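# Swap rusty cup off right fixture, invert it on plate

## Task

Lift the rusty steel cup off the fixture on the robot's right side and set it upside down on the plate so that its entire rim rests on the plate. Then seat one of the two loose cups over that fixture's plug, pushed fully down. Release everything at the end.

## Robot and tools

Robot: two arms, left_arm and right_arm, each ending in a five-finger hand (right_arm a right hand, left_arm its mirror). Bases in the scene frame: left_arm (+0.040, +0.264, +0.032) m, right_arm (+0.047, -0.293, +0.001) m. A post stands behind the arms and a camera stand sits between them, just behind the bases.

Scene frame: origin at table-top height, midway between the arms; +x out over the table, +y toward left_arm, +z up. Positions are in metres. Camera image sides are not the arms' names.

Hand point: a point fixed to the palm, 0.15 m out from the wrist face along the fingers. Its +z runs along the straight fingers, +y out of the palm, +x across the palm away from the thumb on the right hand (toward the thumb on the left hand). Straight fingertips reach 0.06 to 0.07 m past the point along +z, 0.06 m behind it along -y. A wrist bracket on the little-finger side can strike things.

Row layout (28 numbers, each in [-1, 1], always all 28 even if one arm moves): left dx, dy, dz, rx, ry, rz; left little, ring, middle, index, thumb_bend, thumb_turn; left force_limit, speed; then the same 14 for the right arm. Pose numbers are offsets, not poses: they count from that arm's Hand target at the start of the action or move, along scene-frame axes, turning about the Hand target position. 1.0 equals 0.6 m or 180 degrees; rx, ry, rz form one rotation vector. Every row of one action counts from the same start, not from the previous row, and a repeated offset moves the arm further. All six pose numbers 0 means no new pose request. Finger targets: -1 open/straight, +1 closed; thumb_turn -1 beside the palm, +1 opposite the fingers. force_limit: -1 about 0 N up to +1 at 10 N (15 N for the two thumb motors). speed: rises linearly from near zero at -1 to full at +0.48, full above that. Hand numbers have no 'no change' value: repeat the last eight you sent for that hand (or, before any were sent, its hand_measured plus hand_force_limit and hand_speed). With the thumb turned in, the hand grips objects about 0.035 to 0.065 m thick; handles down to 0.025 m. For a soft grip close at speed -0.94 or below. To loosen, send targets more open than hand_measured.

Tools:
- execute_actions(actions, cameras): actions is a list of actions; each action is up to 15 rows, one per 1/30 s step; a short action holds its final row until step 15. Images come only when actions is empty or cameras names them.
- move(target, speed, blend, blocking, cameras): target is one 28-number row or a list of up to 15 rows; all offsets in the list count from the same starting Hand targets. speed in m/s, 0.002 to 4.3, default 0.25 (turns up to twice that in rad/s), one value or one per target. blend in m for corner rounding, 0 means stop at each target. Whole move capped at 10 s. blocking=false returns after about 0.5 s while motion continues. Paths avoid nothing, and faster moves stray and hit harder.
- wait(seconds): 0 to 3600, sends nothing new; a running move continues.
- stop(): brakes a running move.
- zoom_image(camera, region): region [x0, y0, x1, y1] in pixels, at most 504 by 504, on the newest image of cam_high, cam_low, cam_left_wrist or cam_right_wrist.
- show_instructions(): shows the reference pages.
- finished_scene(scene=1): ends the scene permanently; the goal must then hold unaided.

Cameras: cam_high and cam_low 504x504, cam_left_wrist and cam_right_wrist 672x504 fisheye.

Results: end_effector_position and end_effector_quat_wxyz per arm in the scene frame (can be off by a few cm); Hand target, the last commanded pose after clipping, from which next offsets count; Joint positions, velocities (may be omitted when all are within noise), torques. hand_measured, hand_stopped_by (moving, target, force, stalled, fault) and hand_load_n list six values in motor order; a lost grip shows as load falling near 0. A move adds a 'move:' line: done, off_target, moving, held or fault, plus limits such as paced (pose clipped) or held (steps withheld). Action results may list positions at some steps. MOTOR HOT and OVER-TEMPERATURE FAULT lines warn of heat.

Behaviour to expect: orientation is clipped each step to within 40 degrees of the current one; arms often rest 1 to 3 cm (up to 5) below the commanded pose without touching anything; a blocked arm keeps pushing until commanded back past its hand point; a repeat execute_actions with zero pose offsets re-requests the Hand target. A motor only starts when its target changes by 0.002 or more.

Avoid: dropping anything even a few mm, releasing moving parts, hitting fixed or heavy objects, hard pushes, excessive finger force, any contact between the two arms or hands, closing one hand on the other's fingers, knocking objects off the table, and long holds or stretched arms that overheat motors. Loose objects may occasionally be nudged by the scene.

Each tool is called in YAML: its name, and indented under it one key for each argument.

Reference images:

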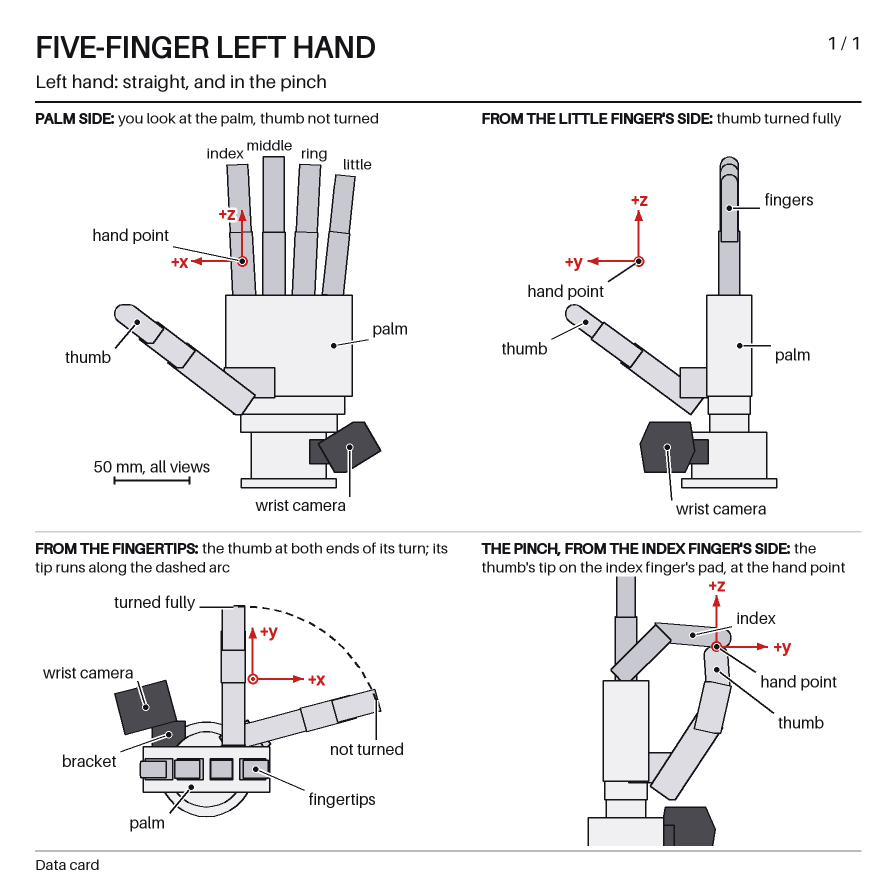

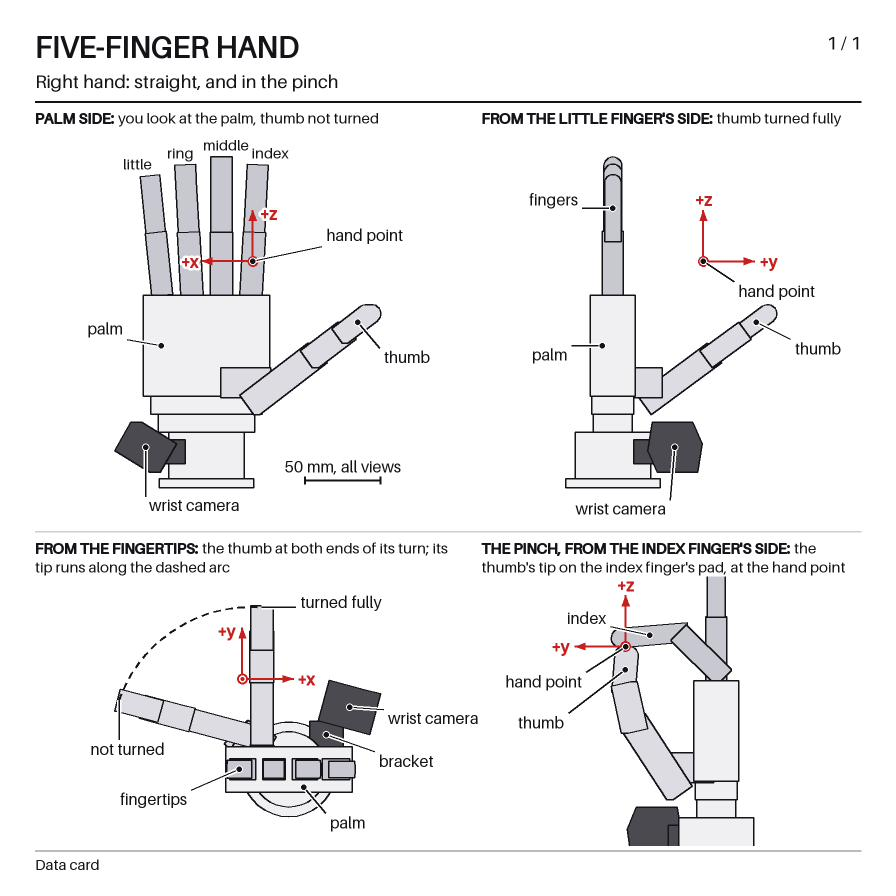

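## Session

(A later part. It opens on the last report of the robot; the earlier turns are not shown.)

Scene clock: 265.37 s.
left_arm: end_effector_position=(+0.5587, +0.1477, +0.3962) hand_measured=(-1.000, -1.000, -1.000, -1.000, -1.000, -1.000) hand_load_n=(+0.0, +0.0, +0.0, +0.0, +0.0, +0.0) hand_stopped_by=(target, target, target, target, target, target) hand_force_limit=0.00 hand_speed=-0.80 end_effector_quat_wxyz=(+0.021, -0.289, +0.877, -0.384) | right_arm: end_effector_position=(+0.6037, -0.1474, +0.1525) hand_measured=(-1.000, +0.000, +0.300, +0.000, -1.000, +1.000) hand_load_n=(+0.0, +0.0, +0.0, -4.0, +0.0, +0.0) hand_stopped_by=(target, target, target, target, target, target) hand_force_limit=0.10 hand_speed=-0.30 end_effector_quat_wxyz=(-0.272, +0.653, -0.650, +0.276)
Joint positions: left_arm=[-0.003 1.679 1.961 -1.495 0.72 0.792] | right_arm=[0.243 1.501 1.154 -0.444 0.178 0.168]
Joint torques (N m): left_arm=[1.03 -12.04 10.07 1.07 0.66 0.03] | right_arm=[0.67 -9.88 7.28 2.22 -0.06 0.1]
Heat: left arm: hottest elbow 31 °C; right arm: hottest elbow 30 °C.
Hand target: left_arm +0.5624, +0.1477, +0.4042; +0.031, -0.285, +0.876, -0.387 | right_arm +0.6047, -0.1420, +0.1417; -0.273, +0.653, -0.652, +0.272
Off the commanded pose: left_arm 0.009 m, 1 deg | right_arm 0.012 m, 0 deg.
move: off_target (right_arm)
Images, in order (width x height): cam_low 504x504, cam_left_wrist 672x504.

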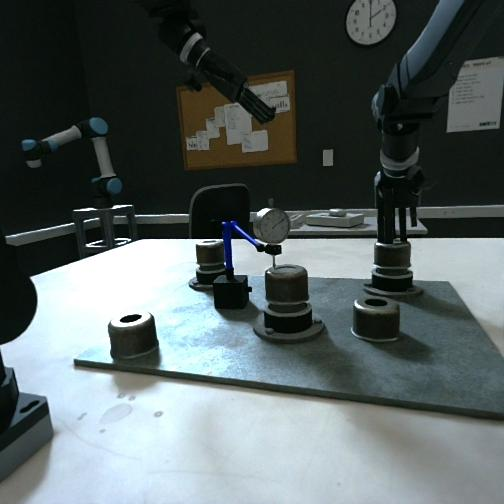

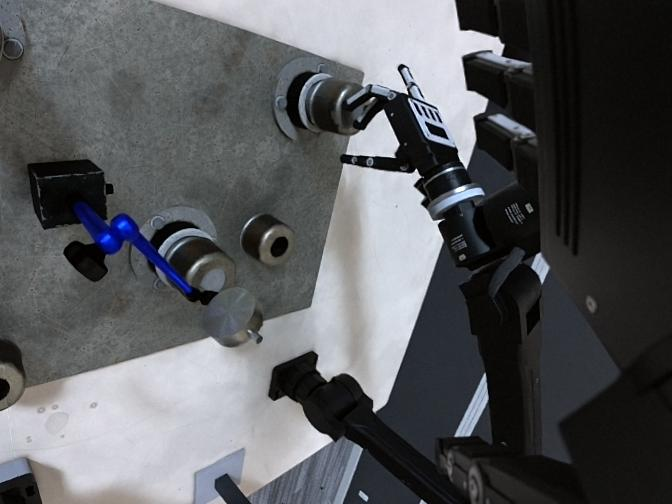

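move:
  target:
    - [0,0,0,0,0,0,-1,-1,-1,-1,-1,-1,0,-0.8,0,0,0.04,0,0,0,-1,0,0.3,0,-1,1,0.1,-0.3]
    - [0,0,0,0,0,0,-1,-1,-1,-1,-1,-1,0,-0.8,0.015,0,0.2,0,0,0,-1,0,0.3,0,-1,1,0.1,-0.3]
    - [0,0,0,0,0,0,-1,-1,-1,-1,-1,-1,0,-0.8,-0.2,0,0.25,0,0,0,-1,0,0.3,0,-1,1,0.1,-0.3]
  speed: [0.03,0.1,0.1]
  blend: 0.01
  cameras: ["all"]

zoom_image:
  camera: "cam_left_wrist"
  region: [260, 40, 400, 145]

zoom_image:
  camera: "cam_high"
  region: [0, 150, 300, 450]

Scene clock: 269.77 s.
left_arm: end_effector_position=(+0.5587, +0.1477, +0.3962) hand_measured=(-1.000, -1.000, -1.000, -1.000, -1.000, -1.000) hand_load_n=(+0.0, +0.0, +0.0, +0.0, +0.0, +0.0) hand_stopped_by=(target, target, target, target, target, target) hand_force_limit=0.00 hand_speed=-0.80 end_effector_quat_wxyz=(+0.021, -0.289, +0.877, -0.384) | right_arm: end_effector_position=(+0.4882, -0.1446, +0.2873) hand_measured=(-1.000, +0.000, +0.300, +0.000, -1.000, +1.000) hand_load_n=(+0.0, +0.0, +0.0, +0.0, +0.0, +0.0) hand_stopped_by=(target, target, target, target, target, target) hand_force_limit=0.10 hand_speed=-0.30 end_effector_quat_wxyz=(-0.269, +0.656, -0.651, +0.273)
Joint positions: left_arm=[-0.003 1.679 1.961 -1.495 0.72 0.792] | right_arm=[0.326 1.161 1.202 -0.852 0.233 0.229]
Joint torques (N m): left_arm=[1.08 -12.04 10.03 1.09 0.66 0.03] | right_arm=[0.62 -8.23 8.66 0.84 0.1 0.11]
Heat: left arm: hottest elbow 31 °C; right arm: hottest elbow 30 °C.
Hand target: left_arm +0.5624, +0.1477, +0.4042; +0.031, -0.285, +0.876, -0.387 | right_arm +0.4848, -0.1421, +0.2915; -0.273, +0.653, -0.652, +0.272
Off the commanded pose: left_arm 0.009 m, 1 deg | right_arm 0.006 m, 0 deg.
move: done

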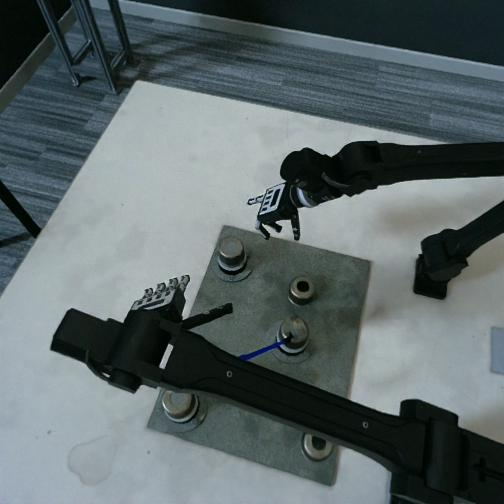

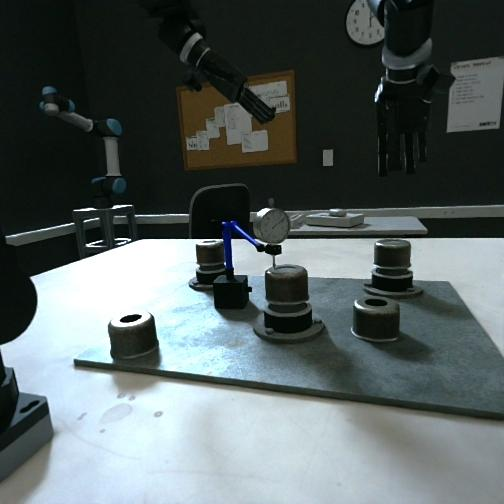

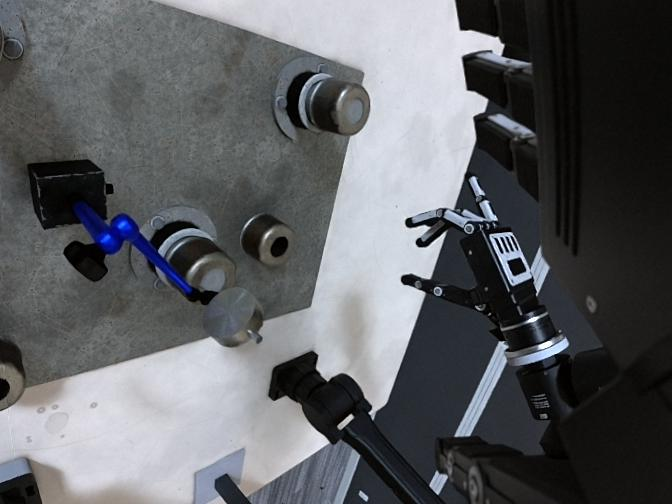

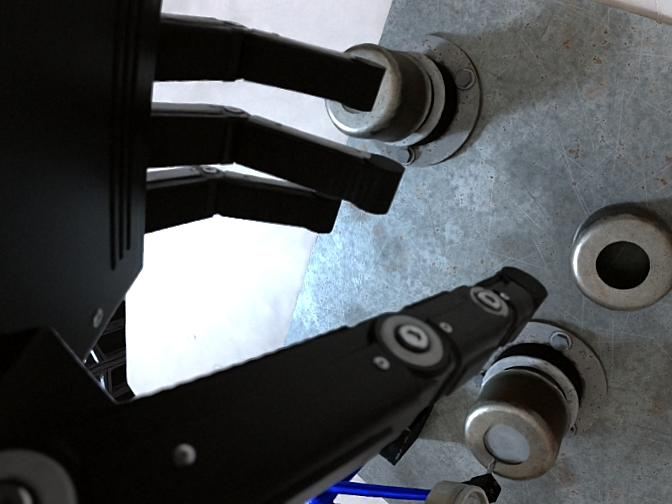

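Scaled by 3.600 from the camera's image (finer frame: 960x720).

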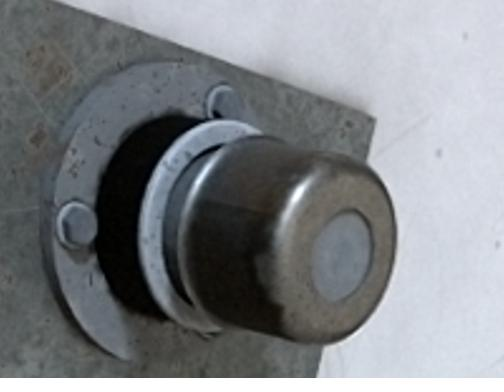

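Scaled by 1.680.

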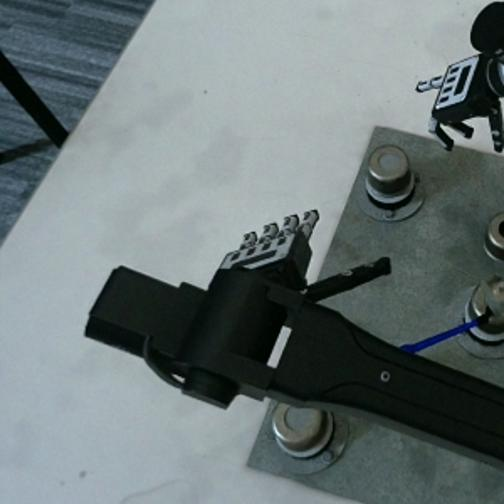

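finished_scene:

The scene is finished: the task was done.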